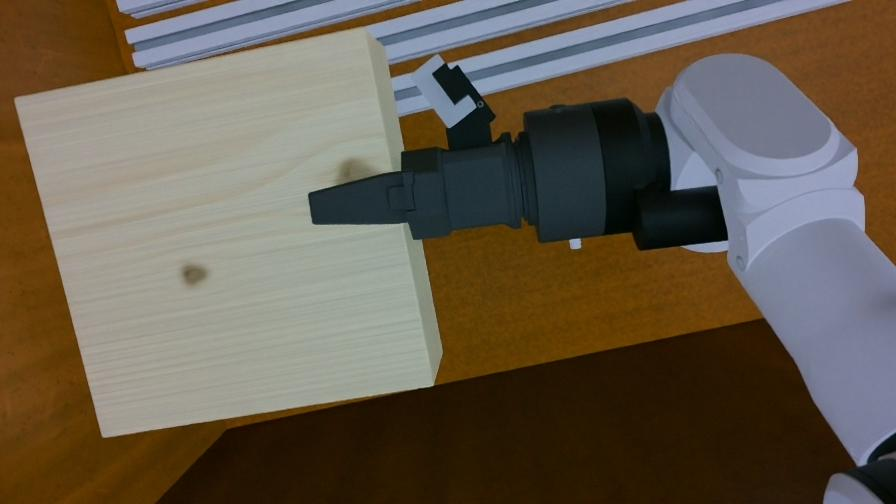

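Request:
move:
  joints: {"right_shoulder_pitch_rad":-1.40,"right_hand_roll_rad":-0.885}
  min_time_s: 1.0

Request:
move:
  joints: {"torso_squat_rad":0.78,"torso_shift_rad":0.41}
  min_time_s: 1.0

Request:
move:
  base: {"x_m_s":-0.1,"for_s":0.8}
  cameras: ["head_camera"]

Scene clock: 283.77 s.
Joint torques (N m): left_arm=[23.99 1.44 1.69 9.64 -0.16 1.57 -0.3] | right_arm=[-17.58 11.55 -0.38 -11.43 -6.66 -5.9 -0.5]
External joint torques (N m): left_arm=[-2.12 -0.37 1.41 -0.23 -0.15 -0.09 -0.35] | right_arm=[-6.81 9.68 -0.14 -5.17 -5.24 -4.68 -0.55]
Wrist force (N): left_arm=[6.8 0.5 -5.0] | right_arm=[-28.4 0.3 1.2]
Wrist torque (N m): left_arm=[-0.19 0.54 0.00] | right_arm=[-0.15 1.56 0.26]
Wrist force, peak (N): left_arm=[7.2 1.2 -5.5] | right_arm=[-29.4 1.0 0.7]
move: done
base_odometry: x=+0.441 y=-0.290 heading=+0.001
lidar_m: 0.20 0.21 0.26 3.98 2.10 1.49 1.42 1.49 1.98 4.97 0.38 0.24
base_status: not commanded
joint_positions: torso_squat_rad=+0.720 torso_shift_rad=+0.350 torso_pitch_rad=+1.200 torso_yaw_rad=+0.000 left_shoulder_pitch_rad=+0.037 left_shoulder_roll_rad=+0.150 left_shoulder_yaw_rad=+0.000 left_elbow_rad=-0.200 left_forearm_roll_rad=+0.000 left_wrist_pitch_rad=+0.000 left_hand_roll_rad=+0.000 left_gripper_m=+0.000 right_shoulder_pitch_rad=-1.398 right_shoulder_roll_rad=-0.216 right_shoulder_yaw_rad=+0.019 right_elbow_rad=-0.719 right_forearm_roll_rad=+1.401 right_wrist_pitch_rad=-1.402 right_hand_roll_rad=-0.885 right_gripper_m=+0.074 head_pan_rad=+0.000 head_tilt_rad=+0.550
joint_status: all done
wheel_motors_off: 0
motor_effort: left_wheel=-5(6) right_wheel=-1(3)
chest: x=+0.2410 y=+0.0001 z=+0.8870 quat_wxyz=(+0.825, +0.000, +0.565, +0.000) (m; base frame)
left_hand: x=-0.3614 y=+0.3344 z=+0.5780 quat_wxyz=(+0.866, +0.060, +0.494, -0.044) (m; base frame)
right_hand: x=+0.5268 y=+0.1035 z=+0.4721 quat_wxyz=(+0.461, +0.541, -0.470, +0.523) (m; base frame)
pictures: none

Scene clock: 285.07 s.
Joint torques (N m): left_arm=[23.58 1.74 1.75 9.71 -0.24 1.6 -0.3] | right_arm=[-17.81 11.13 -0.47 -11.65 -6.74 -5.91 -0.43]
External joint torques (N m): left_arm=[-2.53 -0.06 1.47 -0.15 -0.23 -0.07 -0.35] | right_arm=[-7.04 9.25 -0.21 -5.4 -5.32 -4.68 -0.48]
Wrist force (N): left_arm=[6.3 0.8 -5.2] | right_arm=[-28.5 0.0 0.9]
Wrist torque (N m): left_arm=[-0.19 0.47 0.02] | right_arm=[-0.18 1.55 0.28]
Wrist force, peak (N): left_arm=[6.9 0.6 -6.0] | right_arm=[-29.9 0.1 0.8]
move: done
base_odometry: x=+0.441 y=-0.290 heading=+0.001
lidar_m: 0.21 0.21 0.27 3.97 2.10 1.48 1.43 1.47 1.98 4.97 0.39 0.24
base_status: not commanded
joint_positions: torso_squat_rad=+0.780 torso_shift_rad=+0.410 torso_pitch_rad=+1.200 torso_yaw_rad=+0.000 left_shoulder_pitch_rad=+0.037 left_shoulder_roll_rad=+0.150 left_shoulder_yaw_rad=+0.000 left_elbow_rad=-0.200 left_forearm_roll_rad=+0.000 left_wrist_pitch_rad=+0.000 left_hand_roll_rad=+0.000 left_gripper_m=+0.000 right_shoulder_pitch_rad=-1.398 right_shoulder_roll_rad=-0.216 right_shoulder_yaw_rad=+0.019 right_elbow_rad=-0.719 right_forearm_roll_rad=+1.401 right_wrist_pitch_rad=-1.402 right_hand_roll_rad=-0.885 right_gripper_m=+0.074 head_pan_rad=+0.000 head_tilt_rad=+0.550
joint_status: all done
wheel_motors_off: 0
motor_effort: left_wheel=-3(5) right_wheel=+3(4)
chest: x=+0.2589 y=+0.0001 z=+0.8490 quat_wxyz=(+0.825, +0.000, +0.565, +0.000) (m; base frame)
left_hand: x=-0.3435 y=+0.3343 z=+0.5401 quat_wxyz=(+0.866, +0.060, +0.494, -0.044) (m; base frame)
right_hand: x=+0.5446 y=+0.1036 z=+0.4341 quat_wxyz=(+0.461, +0.541, -0.470, +0.523) (m; base frame)
pictures: none

Scene clock: 286.53 s.
Joint torques (N m): left_arm=[23.44 4.29 1.59 9.66 -0.16 1.5 -0.28] | right_arm=[-13.66 7.86 -0.1 -12.34 -7.19 -6.01 -0.45]
External joint torques (N m): left_arm=[-2.66 2.49 1.3 -0.2 -0.15 -0.16 -0.33] | right_arm=[-2.86 5.96 0.15 -6.07 -5.77 -4.78 -0.5]
Wrist force (N): left_arm=[5.9 0.2 -5.5] | right_arm=[-28.8 0.8 0.7]
Wrist torque (N m): left_arm=[-0.13 0.43 0.03] | right_arm=[-0.17 1.55 0.33]
Wrist force, peak (N): left_arm=[7.1 0.7 -5.5] | right_arm=[-23.9 -15.9 30.5]
move: done
base_odometry: x=+0.361 y=-0.290 heading=+0.000
lidar_m: 0.24 0.25 0.30 4.27 1.98 1.40 1.34 1.39 1.87 4.70 0.50 0.29
base_status: done (sent for 0.8 of 0.8 s)
joint_positions: torso_squat_rad=+0.780 torso_shift_rad=+0.410 torso_pitch_rad=+1.199 torso_yaw_rad=+0.000 left_shoulder_pitch_rad=+0.037 left_shoulder_roll_rad=+0.149 left_shoulder_yaw_rad=+0.000 left_elbow_rad=-0.200 left_forearm_roll_rad=+0.000 left_wrist_pitch_rad=+0.000 left_hand_roll_rad=+0.000 left_gripper_m=+0.000 right_shoulder_pitch_rad=-1.399 right_shoulder_roll_rad=-0.215 right_shoulder_yaw_rad=+0.019 right_elbow_rad=-0.719 right_forearm_roll_rad=+1.401 right_wrist_pitch_rad=-1.402 right_hand_roll_rad=-0.885 right_gripper_m=+0.074 head_pan_rad=+0.000 head_tilt_rad=+0.550
joint_status: not commanded
wheel_motors_off: 0
motor_effort: left_wheel=-4(42) right_wheel=+5(30)
chest: x=+0.2588 y=+0.0000 z=+0.8492 quat_wxyz=(+0.825, +0.000, +0.564, +0.000) (m; base frame)
left_hand: x=-0.3437 y=+0.3338 z=+0.5401 quat_wxyz=(+0.866, +0.060, +0.494, -0.044) (m; base frame)
right_hand: x=+0.5448 y=+0.1040 z=+0.4348 quat_wxyz=(+0.461, +0.541, -0.471, +0.523) (m; base frame)
pictures: head_camera
camera_calibration:
head_camera: T_world_to_cam=[[-0.0280139, -0.999503, -0.0144307, 0.0248236], [-0.992266, 0.0260589, 0.12136, 0.391915], [-0.120923, 0.0177189, -0.992504, 0.894471], [0, 0, 0, 1]] pos_world=[0.497742, -0.00125058, 0.840561]

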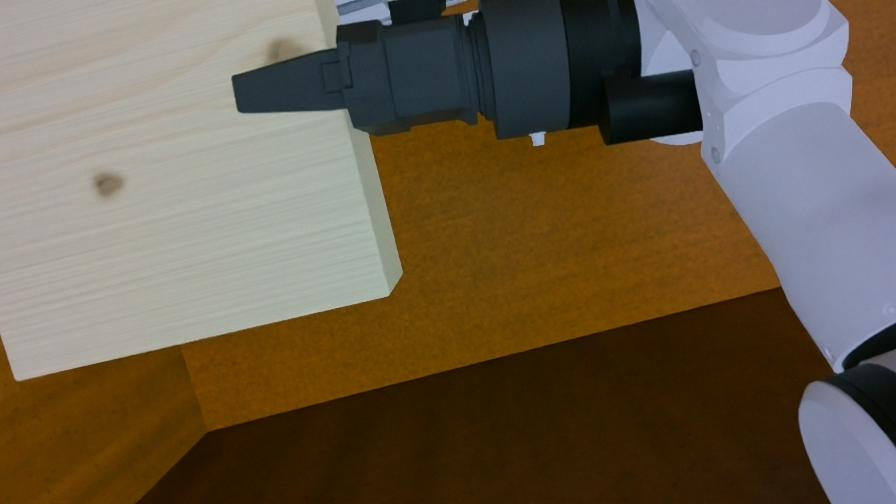

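Request:
move:
  joints: {"left_shoulder_roll_rad":0.02}
  min_time_s: 1.0

Request:
move:
  target: {"side":"right","x":0.53,"y":-0.05,"z":0.46,"quat_wxyz":[0.4717,0.5267,-0.4717,0.5267]}
  min_time_s: 1.5

Request:
move:
  base: {"turn_rad_s":0.2,"for_s":0.85}
  cameras: ["head_camera"]

Scene clock: 291.77 s.
Joint torques (N m): left_arm=[22.52 -0.24 1.45 9.76 -0.14 1.58 -0.18] | right_arm=[-15.83 8.11 -0.45 -12.25 -7.03 -6.06 -0.46]
External joint torques (N m): left_arm=[-2.67 -0.82 1.28 -0.1 -0.13 -0.08 -0.23] | right_arm=[-5.04 6.22 -0.19 -5.99 -5.6 -4.84 -0.51]
Wrist force (N): left_arm=[6.1 0.8 -5.1] | right_arm=[-28.8 0.2 0.9]
Wrist torque (N m): left_arm=[-0.21 0.42 0.00] | right_arm=[-0.23 1.48 0.27]
Wrist force, peak (N): left_arm=[7.2 0.7 -5.3] | right_arm=[-29.4 0.2 0.9]
move: done
base_odometry: x=+0.361 y=-0.290 heading=+0.000
lidar_m: 0.24 0.24 0.28 4.25 1.98 1.41 1.33 1.39 1.87 4.69 0.51 0.29
base_status: not commanded
joint_positions: torso_squat_rad=+0.780 torso_shift_rad=+0.410 torso_pitch_rad=+1.200 torso_yaw_rad=+0.000 left_shoulder_pitch_rad=+0.037 left_shoulder_roll_rad=+0.020 left_shoulder_yaw_rad=+0.000 left_elbow_rad=-0.200 left_forearm_roll_rad=+0.000 left_wrist_pitch_rad=+0.000 left_hand_roll_rad=+0.000 left_gripper_m=+0.000 right_shoulder_pitch_rad=-1.399 right_shoulder_roll_rad=-0.215 right_shoulder_yaw_rad=+0.019 right_elbow_rad=-0.719 right_forearm_roll_rad=+1.401 right_wrist_pitch_rad=-1.402 right_hand_roll_rad=-0.885 right_gripper_m=+0.074 head_pan_rad=+0.000 head_tilt_rad=+0.550
joint_status: all done
wheel_motors_off: 0
motor_effort: left_wheel=-5(5) right_wheel=+6(7)
chest: x=+0.2588 y=+0.0001 z=+0.8491 quat_wxyz=(+0.825, +0.000, +0.564, +0.000) (m; base frame)
left_hand: x=-0.3510 y=+0.2362 z=+0.5362 quat_wxyz=(+0.869, +0.012, +0.495, -0.002) (m; base frame)
right_hand: x=+0.5446 y=+0.1039 z=+0.4345 quat_wxyz=(+0.461, +0.541, -0.471, +0.522) (m; base frame)
pictures: none

Scene clock: 302.47 s.
Joint torques (N m): left_arm=[19.11 15.24 1.08 9.64 -0.16 1.48 -0.13] | right_arm=[27.9 -5.43 6.73 -12.23 -7.35 -5.53 -0.27]
External joint torques (N m): left_arm=[-6.01 14.72 0.91 -0.2 -0.15 -0.18 -0.18] | right_arm=[37.14 -4.32 7.66 -5.7 -5.82 -4.41 -0.32]
External joint torques when the fault began: right_arm=[67.63 -18.72 11.26 -8.58 -6.48 -3.91 -0.79]
Wrist force (N): left_arm=[6.5 1.2 -5.0] | right_arm=[-28.8 0.4 0.8]
Wrist torque (N m): left_arm=[-0.29 0.49 -0.01] | right_arm=[-0.20 1.54 0.16]
Wrist force, peak (N): left_arm=[6.9 -2.0 -6.1] | right_arm=[-37.4 -1.5 -2.0]
move: torque_fault
TORQUE FAULT: right_shoulder_pitch_rad reached its load limit. The robot stopped for 10 seconds, dropped its targets and accepts commands again. The stop added 9.5 s to the call.
base_odometry: x=+0.361 y=-0.290 heading=+0.002
lidar_m: 0.20 0.21 0.24 4.32 1.97 1.41 1.33 1.40 1.88 4.74 0.45 0.24
base_status: not commanded
joint_positions: torso_squat_rad=+0.780 torso_shift_rad=+0.408 torso_pitch_rad=+1.195 torso_yaw_rad=+0.000 left_shoulder_pitch_rad=+0.038 left_shoulder_roll_rad=+0.016 left_shoulder_yaw_rad=+0.000 left_elbow_rad=-0.200 left_forearm_roll_rad=+0.000 left_wrist_pitch_rad=+0.000 left_hand_roll_rad=+0.000 left_gripper_m=+0.000 right_shoulder_pitch_rad=-1.284 right_shoulder_roll_rad=-0.328 right_shoulder_yaw_rad=-0.015 right_elbow_rad=-0.885 right_forearm_roll_rad=+1.332 right_wrist_pitch_rad=-1.465 right_hand_roll_rad=-0.957 right_gripper_m=+0.074 head_pan_rad=+0.000 head_tilt_rad=+0.550
joint_status: right_shoulder_pitch_rad torque_fault (moved +0.115 of +0.332); right_shoulder_roll_rad torque_fault (moved -0.113 of -0.286); right_shoulder_yaw_rad torque_fault (moved -0.034 of -0.072); right_elbow_rad torque_fault (moved -0.166 of -0.456); right_forearm_roll_rad torque_fault (moved -0.069 of -0.167); right_wrist_pitch_rad torque_fault (moved -0.063 of -0.151); right_hand_roll_rad torque_fault (moved -0.072 of -0.170)
wheel_motors_off: 0
on_its_own: right_shoulder_pitch_rad is held at -1.274, not at your -1.067, since a torque_fault; right_shoulder_roll_rad is held at -0.329, not at your -0.501, since a torque_fault; right_shoulder_yaw_rad is held at -0.013, not at your -0.053, since a torque_fault; right_elbow_rad is held at -0.886, not at your -1.175, since a torque_fault; right_forearm_roll_rad is held at +1.331, not at your +1.234, since a torque_fault; right_wrist_pitch_rad is held at -1.466, not at your -1.553, since a torque_fault; right_hand_roll_rad is held at -0.957, not at your -1.055, since a torque_fault; right_wheel is at rest, and its effort (-61) is outside its rest range (-51 to +51)
motor_effort: left_wheel=+26(46) right_wheel=-61(100)
chest: x=+0.2574 y=+0.0009 z=+0.8506 quat_wxyz=(+0.827, -0.001, +0.563, +0.000) (m; base frame)
left_hand: x=-0.3518 y=+0.2327 z=+0.5352 quat_wxyz=(+0.870, +0.009, +0.493, +0.000) (m; base frame)
right_hand: x=+0.5550 y=+0.0405 z=+0.4426 quat_wxyz=(+0.472, +0.531, -0.482, +0.513) (m; base frame)
right_hand_status: short (checked arc, planned for 1.5 s): torque_fault, 96 mm and 2.0 deg off.
pictures: none

not run: a stop that you did not command came earlier in this reply.

Request:
move:
  joints: {"right_shoulder_pitch_rad":-1.42,"right_elbow_rad":-0.74,"right_shoulder_roll_rad":-0.40,"right_wrist_pitch_rad":-1.55,"right_hand_roll_rad":-0.885}
  min_time_s: 1.5
  cameras: ["head_camera"]

Scene clock: 307.53 s.
Joint torques (N m): left_arm=[21.77 1.36 1.22 9.81 -0.09 1.55 -0.13] | right_arm=[-19.82 0.69 -2.44 -10.88 -7.54 -5.61 -0.14]
External joint torques (N m): left_arm=[-3.42 0.78 1.04 -0.05 -0.07 -0.11 -0.18] | right_arm=[-8.47 3.56 -0.97 -4.6 -5.99 -4.49 -0.19]
Wrist force (N): left_arm=[6.2 0.7 -5.4] | right_arm=[-28.4 2.6 0.6]
Wrist torque (N m): left_arm=[-0.23 0.48 0.02] | right_arm=[-0.15 1.58 0.12]
Wrist force, peak (N): left_arm=[7.1 0.9 -5.3] | right_arm=[-30.3 2.2 1.9]
move: done
base_odometry: x=+0.361 y=-0.290 heading=+0.000
lidar_m: 0.22 0.21 0.24 4.28 1.98 1.40 1.34 1.40 1.87 4.71 0.48 0.25
base_status: not commanded
joint_positions: torso_squat_rad=+0.780 torso_shift_rad=+0.410 torso_pitch_rad=+1.200 torso_yaw_rad=+0.000 left_shoulder_pitch_rad=+0.038 left_shoulder_roll_rad=+0.020 left_shoulder_yaw_rad=+0.000 left_elbow_rad=-0.200 left_forearm_roll_rad=+0.000 left_wrist_pitch_rad=+0.000 left_hand_roll_rad=+0.000 left_gripper_m=+0.000 right_shoulder_pitch_rad=-1.418 right_shoulder_roll_rad=-0.401 right_shoulder_yaw_rad=-0.013 right_elbow_rad=-0.739 right_forearm_roll_rad=+1.332 right_wrist_pitch_rad=-1.549 right_hand_roll_rad=-0.885 right_gripper_m=+0.074 head_pan_rad=+0.000 head_tilt_rad=+0.550
joint_status: all done
wheel_motors_off: 0
on_its_own: right_shoulder_yaw_rad is held at -0.013, not at your -0.053, since a torque_fault; right_forearm_roll_rad is held at +1.331, not at your +1.234, since a torque_fault
motor_effort: left_wheel=+1(27) right_wheel=-2(63)
chest: x=+0.2588 y=+0.0001 z=+0.8491 quat_wxyz=(+0.825, +0.000, +0.564, +0.000) (m; base frame)
left_hand: x=-0.3511 y=+0.2359 z=+0.5363 quat_wxyz=(+0.869, +0.011, +0.495, -0.002) (m; base frame)
right_hand: x=+0.5841 y=+0.0180 z=+0.4465 quat_wxyz=(+0.443, +0.522, -0.482, +0.548) (m; base frame)
pictures: head_camera
camera_calibration:
head_camera: T_world_to_cam=[[-0.0280013, -0.999505, -0.0143285, 0.0248303], [-0.992255, 0.0260571, 0.121456, 0.391839], [-0.121022, 0.0176185, -0.992493, 0.894411], [0, 0, 0, 1]] pos_world=[0.497743, -0.00115033, 0.840462]

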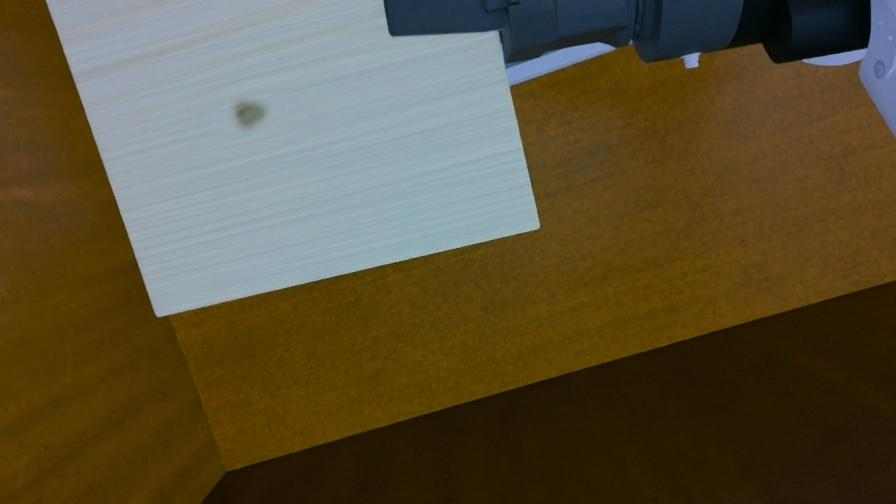

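Request:
move:
  joints: {"torso_squat_rad":0.4,"torso_shift_rad":0.19,"torso_pitch_rad":1.1}
  min_time_s: 2.0

Request:
move:
  joints: {"torso_squat_rad":0.05,"torso_shift_rad":0.0,"torso_pitch_rad":1.0,"head_tilt_rad":0.0}
  min_time_s: 2.0
  cameras: ["head_camera"]

Scene clock: 314.23 s.
Joint torques (N m): left_arm=[22.11 0.58 1.05 9.34 -0.19 1.41 -0.25] | right_arm=[-21.6 0.44 -3.32 -12.01 -7.8 -4.58 -0.17]
External joint torques (N m): left_arm=[-1.84 -0.05 0.88 -0.02 -0.17 -0.13 -0.29] | right_arm=[-8.2 4.1 -1.5 -5.29 -6.13 -3.63 -0.22]
Wrist force (N): left_arm=[5.7 0.9 -5.6] | right_arm=[-28.2 4.1 -0.6]
Wrist torque (N m): left_arm=[-0.28 0.42 0.00] | right_arm=[0.16 1.57 0.15]
Wrist force, peak (N): left_arm=[7.1 0.8 -5.6] | right_arm=[-30.4 2.5 0.2]
move: done
base_odometry: x=+0.361 y=-0.290 heading=+0.000
lidar_m: 0.20 0.20 0.24 4.28 1.97 1.41 1.34 1.40 1.86 4.70 0.46 0.24
base_status: not commanded
joint_positions: torso_squat_rad=+0.400 torso_shift_rad=+0.190 torso_pitch_rad=+1.101 torso_yaw_rad=+0.000 left_shoulder_pitch_rad=+0.037 left_shoulder_roll_rad=+0.020 left_shoulder_yaw_rad=+0.000 left_elbow_rad=-0.200 left_forearm_roll_rad=+0.000 left_wrist_pitch_rad=+0.000 left_hand_roll_rad=+0.000 left_gripper_m=+0.000 right_shoulder_pitch_rad=-1.418 right_shoulder_roll_rad=-0.401 right_shoulder_yaw_rad=-0.013 right_elbow_rad=-0.739 right_forearm_roll_rad=+1.332 right_wrist_pitch_rad=-1.549 right_hand_roll_rad=-0.885 right_gripper_m=+0.074 head_pan_rad=+0.000 head_tilt_rad=+0.550
joint_status: all done
wheel_motors_off: 0
on_its_own: right_shoulder_yaw_rad is held at -0.013, not at your -0.053, since a torque_fault; right_forearm_roll_rad is held at +1.331, not at your +1.234, since a torque_fault
motor_effort: left_wheel=+0(3) right_wheel=+3(3)
chest: x=+0.1699 y=+0.0002 z=+1.0537 quat_wxyz=(+0.852, +0.000, +0.523, +0.000) (m; base frame)
left_hand: x=-0.4061 y=+0.2362 z=+0.6822 quat_wxyz=(+0.892, +0.012, +0.451, -0.001) (m; base frame)
right_hand: x=+0.5332 y=+0.0181 z=+0.6851 quat_wxyz=(+0.418, +0.494, -0.503, +0.573) (m; base frame)
pictures: none

Scene clock: 316.53 s.
Joint torques (N m): left_arm=[20.57 0.77 1.13 8.58 -0.21 1.23 -0.16] | right_arm=[-23.85 -0.26 -4.38 -12.51 -8.16 -3.94 -0.11]
External joint torques (N m): left_arm=[-1.89 0.09 0.96 -0.2 -0.2 -0.18 -0.2] | right_arm=[-8.49 4.14 -2.24 -5.41 -6.4 -3.15 -0.16]
Wrist force (N): left_arm=[5.9 0.8 -6.4] | right_arm=[-27.8 7.0 -0.6]
Wrist torque (N m): left_arm=[-0.24 0.47 0.00] | right_arm=[0.23 1.53 0.10]
Wrist force, peak (N): left_arm=[5.8 0.8 -7.0] | right_arm=[-29.6 4.2 -0.5]
move: done
base_odometry: x=+0.361 y=-0.290 heading=+0.000
lidar_m: 0.21 0.21 0.24 4.28 1.97 1.40 1.34 1.39 1.87 4.69 0.46 0.26
base_status: not commanded
joint_positions: torso_squat_rad=+0.050 torso_shift_rad=+0.000 torso_pitch_rad=+1.001 torso_yaw_rad=+0.000 left_shoulder_pitch_rad=+0.037 left_shoulder_roll_rad=+0.020 left_shoulder_yaw_rad=+0.000 left_elbow_rad=-0.200 left_forearm_roll_rad=+0.000 left_wrist_pitch_rad=+0.000 left_hand_roll_rad=+0.000 left_gripper_m=+0.000 right_shoulder_pitch_rad=-1.418 right_shoulder_roll_rad=-0.401 right_shoulder_yaw_rad=-0.013 right_elbow_rad=-0.739 right_forearm_roll_rad=+1.333 right_wrist_pitch_rad=-1.549 right_hand_roll_rad=-0.885 right_gripper_m=+0.074 head_pan_rad=+0.000 head_tilt_rad=+0.000
joint_status: all done
wheel_motors_off: 0
on_its_own: right_shoulder_yaw_rad is held at -0.013, not at your -0.053, since a torque_fault; right_forearm_roll_rad is held at +1.331, not at your +1.234, since a torque_fault
motor_effort: left_wheel=+2(3) right_wheel=+0(4)
chest: x=+0.0328 y=+0.0002 z=+1.1466 quat_wxyz=(+0.877, +0.000, +0.480, +0.000) (m; base frame)
left_hand: x=-0.5033 y=+0.2362 z=+0.7194 quat_wxyz=(+0.914, +0.012, +0.406, -0.001) (m; base frame)
right_hand: x=+0.4310 y=+0.0181 z=+0.8160 quat_wxyz=(+0.392, +0.465, -0.523, +0.597) (m; base frame)
pictures: head_camera
camera_calibration:
head_camera: T_world_to_cam=[[-0.0106039, -0.99951, -0.0294418, 0.0378657], [-0.809714, 0.0258591, -0.586255, 0.948783], [0.586729, 0.0176228, -0.809592, 0.820717], [0, 0, 0, 1]] pos_world=[0.287106, -0.00115093, 1.22179]

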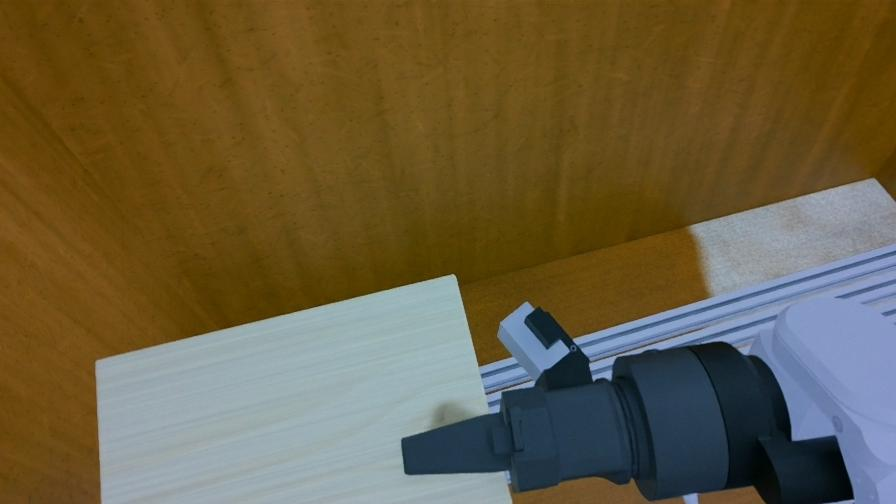

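Request:
move:
  target: {"side":"right","x":0.42,"y":-0.10,"z":0.80,"quat_wxyz":[0.5,0.5,-0.5,0.5]}
  min_time_s: 1.5

Request:
move:
  base: {"turn_rad_s":0.25,"for_s":0.92}
  cameras: ["head_camera"]

Scene clock: 320.23 s.
Joint torques (N m): left_arm=[20.41 0.52 1.13 8.61 -0.22 1.18 -0.32] | right_arm=[-17.74 -8.97 -6.26 -12.53 -7.99 -4.78 -0.46]
External joint torques (N m): left_arm=[-2.04 -0.15 0.96 -0.17 -0.21 -0.22 -0.36] | right_arm=[-6.43 0.43 -2.62 -6.59 -6.34 -3.79 -0.51]
Wrist force (N): left_arm=[5.7 0.3 -6.0] | right_arm=[-28.7 0.3 0.2]
Wrist torque (N m): left_arm=[-0.16 0.52 -0.03] | right_arm=[-0.25 1.54 0.33]
Wrist force, peak (N): left_arm=[6.6 0.9 -6.4] | right_arm=[-29.3 1.7 0.3]
move: done
base_odometry: x=+0.361 y=-0.290 heading=+0.000
lidar_m: 0.20 0.21 0.24 4.27 1.99 1.41 1.34 1.40 1.87 4.71 0.48 0.25
base_status: not commanded
joint_positions: torso_squat_rad=+0.050 torso_shift_rad=+0.000 torso_pitch_rad=+1.001 torso_yaw_rad=+0.000 left_shoulder_pitch_rad=+0.037 left_shoulder_roll_rad=+0.020 left_shoulder_yaw_rad=+0.000 left_elbow_rad=-0.200 left_forearm_roll_rad=+0.000 left_wrist_pitch_rad=+0.000 left_hand_roll_rad=+0.000 left_gripper_m=+0.000 right_shoulder_pitch_rad=-1.218 right_shoulder_roll_rad=-0.640 right_shoulder_yaw_rad=+0.073 right_elbow_rad=-0.779 right_forearm_roll_rad=+1.001 right_wrist_pitch_rad=-1.569 right_hand_roll_rad=-1.033 right_gripper_m=+0.074 head_pan_rad=+0.000 head_tilt_rad=+0.000
joint_status: all done
wheel_motors_off: 0
motor_effort: left_wheel=+1(2) right_wheel=-1(2)
chest: x=+0.0328 y=+0.0001 z=+1.1466 quat_wxyz=(+0.877, +0.000, +0.480, +0.000) (m; base frame)
left_hand: x=-0.5033 y=+0.2362 z=+0.7194 quat_wxyz=(+0.914, +0.012, +0.406, -0.001) (m; base frame)
right_hand: x=+0.4193 y=-0.1006 z=+0.7985 quat_wxyz=(+0.503, +0.499, -0.499, +0.500) (m; base frame)
right_hand_status: reached (checked arc, planned for 1.5 s): 2 mm and 0.4 deg off.
pictures: none

Scene clock: 322.00 s.
Joint torques (N m): left_arm=[20.65 -0.1 1.11 8.49 -0.14 1.21 -0.3] | right_arm=[-18.11 -8.28 -6.21 -12.17 -7.97 -4.81 -0.49]
External joint torques (N m): left_arm=[-1.81 -0.79 0.94 -0.28 -0.13 -0.2 -0.34] | right_arm=[-6.81 1.11 -2.56 -6.23 -6.32 -3.82 -0.54]
Wrist force (N): left_arm=[5.6 0.9 -6.2] | right_arm=[-28.4 0.5 0.1]
Wrist torque (N m): left_arm=[-0.27 0.41 0.00] | right_arm=[-0.20 1.50 0.32]
Wrist force, peak (N): left_arm=[6.0 1.3 -6.7] | right_arm=[-29.2 0.0 0.1]
move: done
base_odometry: x=+0.361 y=-0.290 heading=+0.233
lidar_m: 0.21 0.23 0.29 3.04 1.61 1.34 1.33 1.52 2.47 1.05 0.33 0.22
base_status: done (sent for 0.93 of 0.93 s)
joint_positions: torso_squat_rad=+0.050 torso_shift_rad=+0.000 torso_pitch_rad=+1.001 torso_yaw_rad=+0.000 left_shoulder_pitch_rad=+0.037 left_shoulder_roll_rad=+0.020 left_shoulder_yaw_rad=+0.000 left_elbow_rad=-0.200 left_forearm_roll_rad=+0.000 left_wrist_pitch_rad=+0.000 left_hand_roll_rad=+0.000 left_gripper_m=+0.000 right_shoulder_pitch_rad=-1.218 right_shoulder_roll_rad=-0.640 right_shoulder_yaw_rad=+0.073 right_elbow_rad=-0.779 right_forearm_roll_rad=+1.001 right_wrist_pitch_rad=-1.569 right_hand_roll_rad=-1.033 right_gripper_m=+0.074 head_pan_rad=+0.000 head_tilt_rad=+0.000
joint_status: not commanded
wheel_motors_off: 0
motor_effort: left_wheel=-1(43) right_wheel=+17(46)
chest: x=+0.0328 y=+0.0001 z=+1.1466 quat_wxyz=(+0.877, +0.000, +0.480, +0.000) (m; base frame)
left_hand: x=-0.5033 y=+0.2363 z=+0.7194 quat_wxyz=(+0.914, +0.012, +0.406, -0.001) (m; base frame)
right_hand: x=+0.4192 y=-0.1006 z=+0.7985 quat_wxyz=(+0.503, +0.499, -0.499, +0.500) (m; base frame)
pictures: head_camera
camera_calibration:
head_camera: T_world_to_cam=[[-0.0106283, -0.999506, -0.0295808, 0.0380427], [-0.809715, 0.0259604, -0.586248, 0.948775], [0.586727, 0.0177212, -0.809591, 0.820717], [0, 0, 0, 1]] pos_world=[0.287106, -0.00115088, 1.22179]

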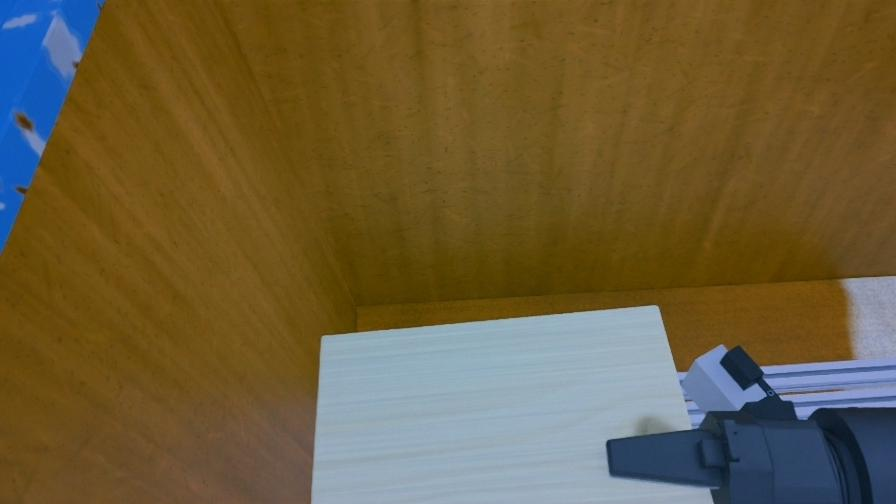

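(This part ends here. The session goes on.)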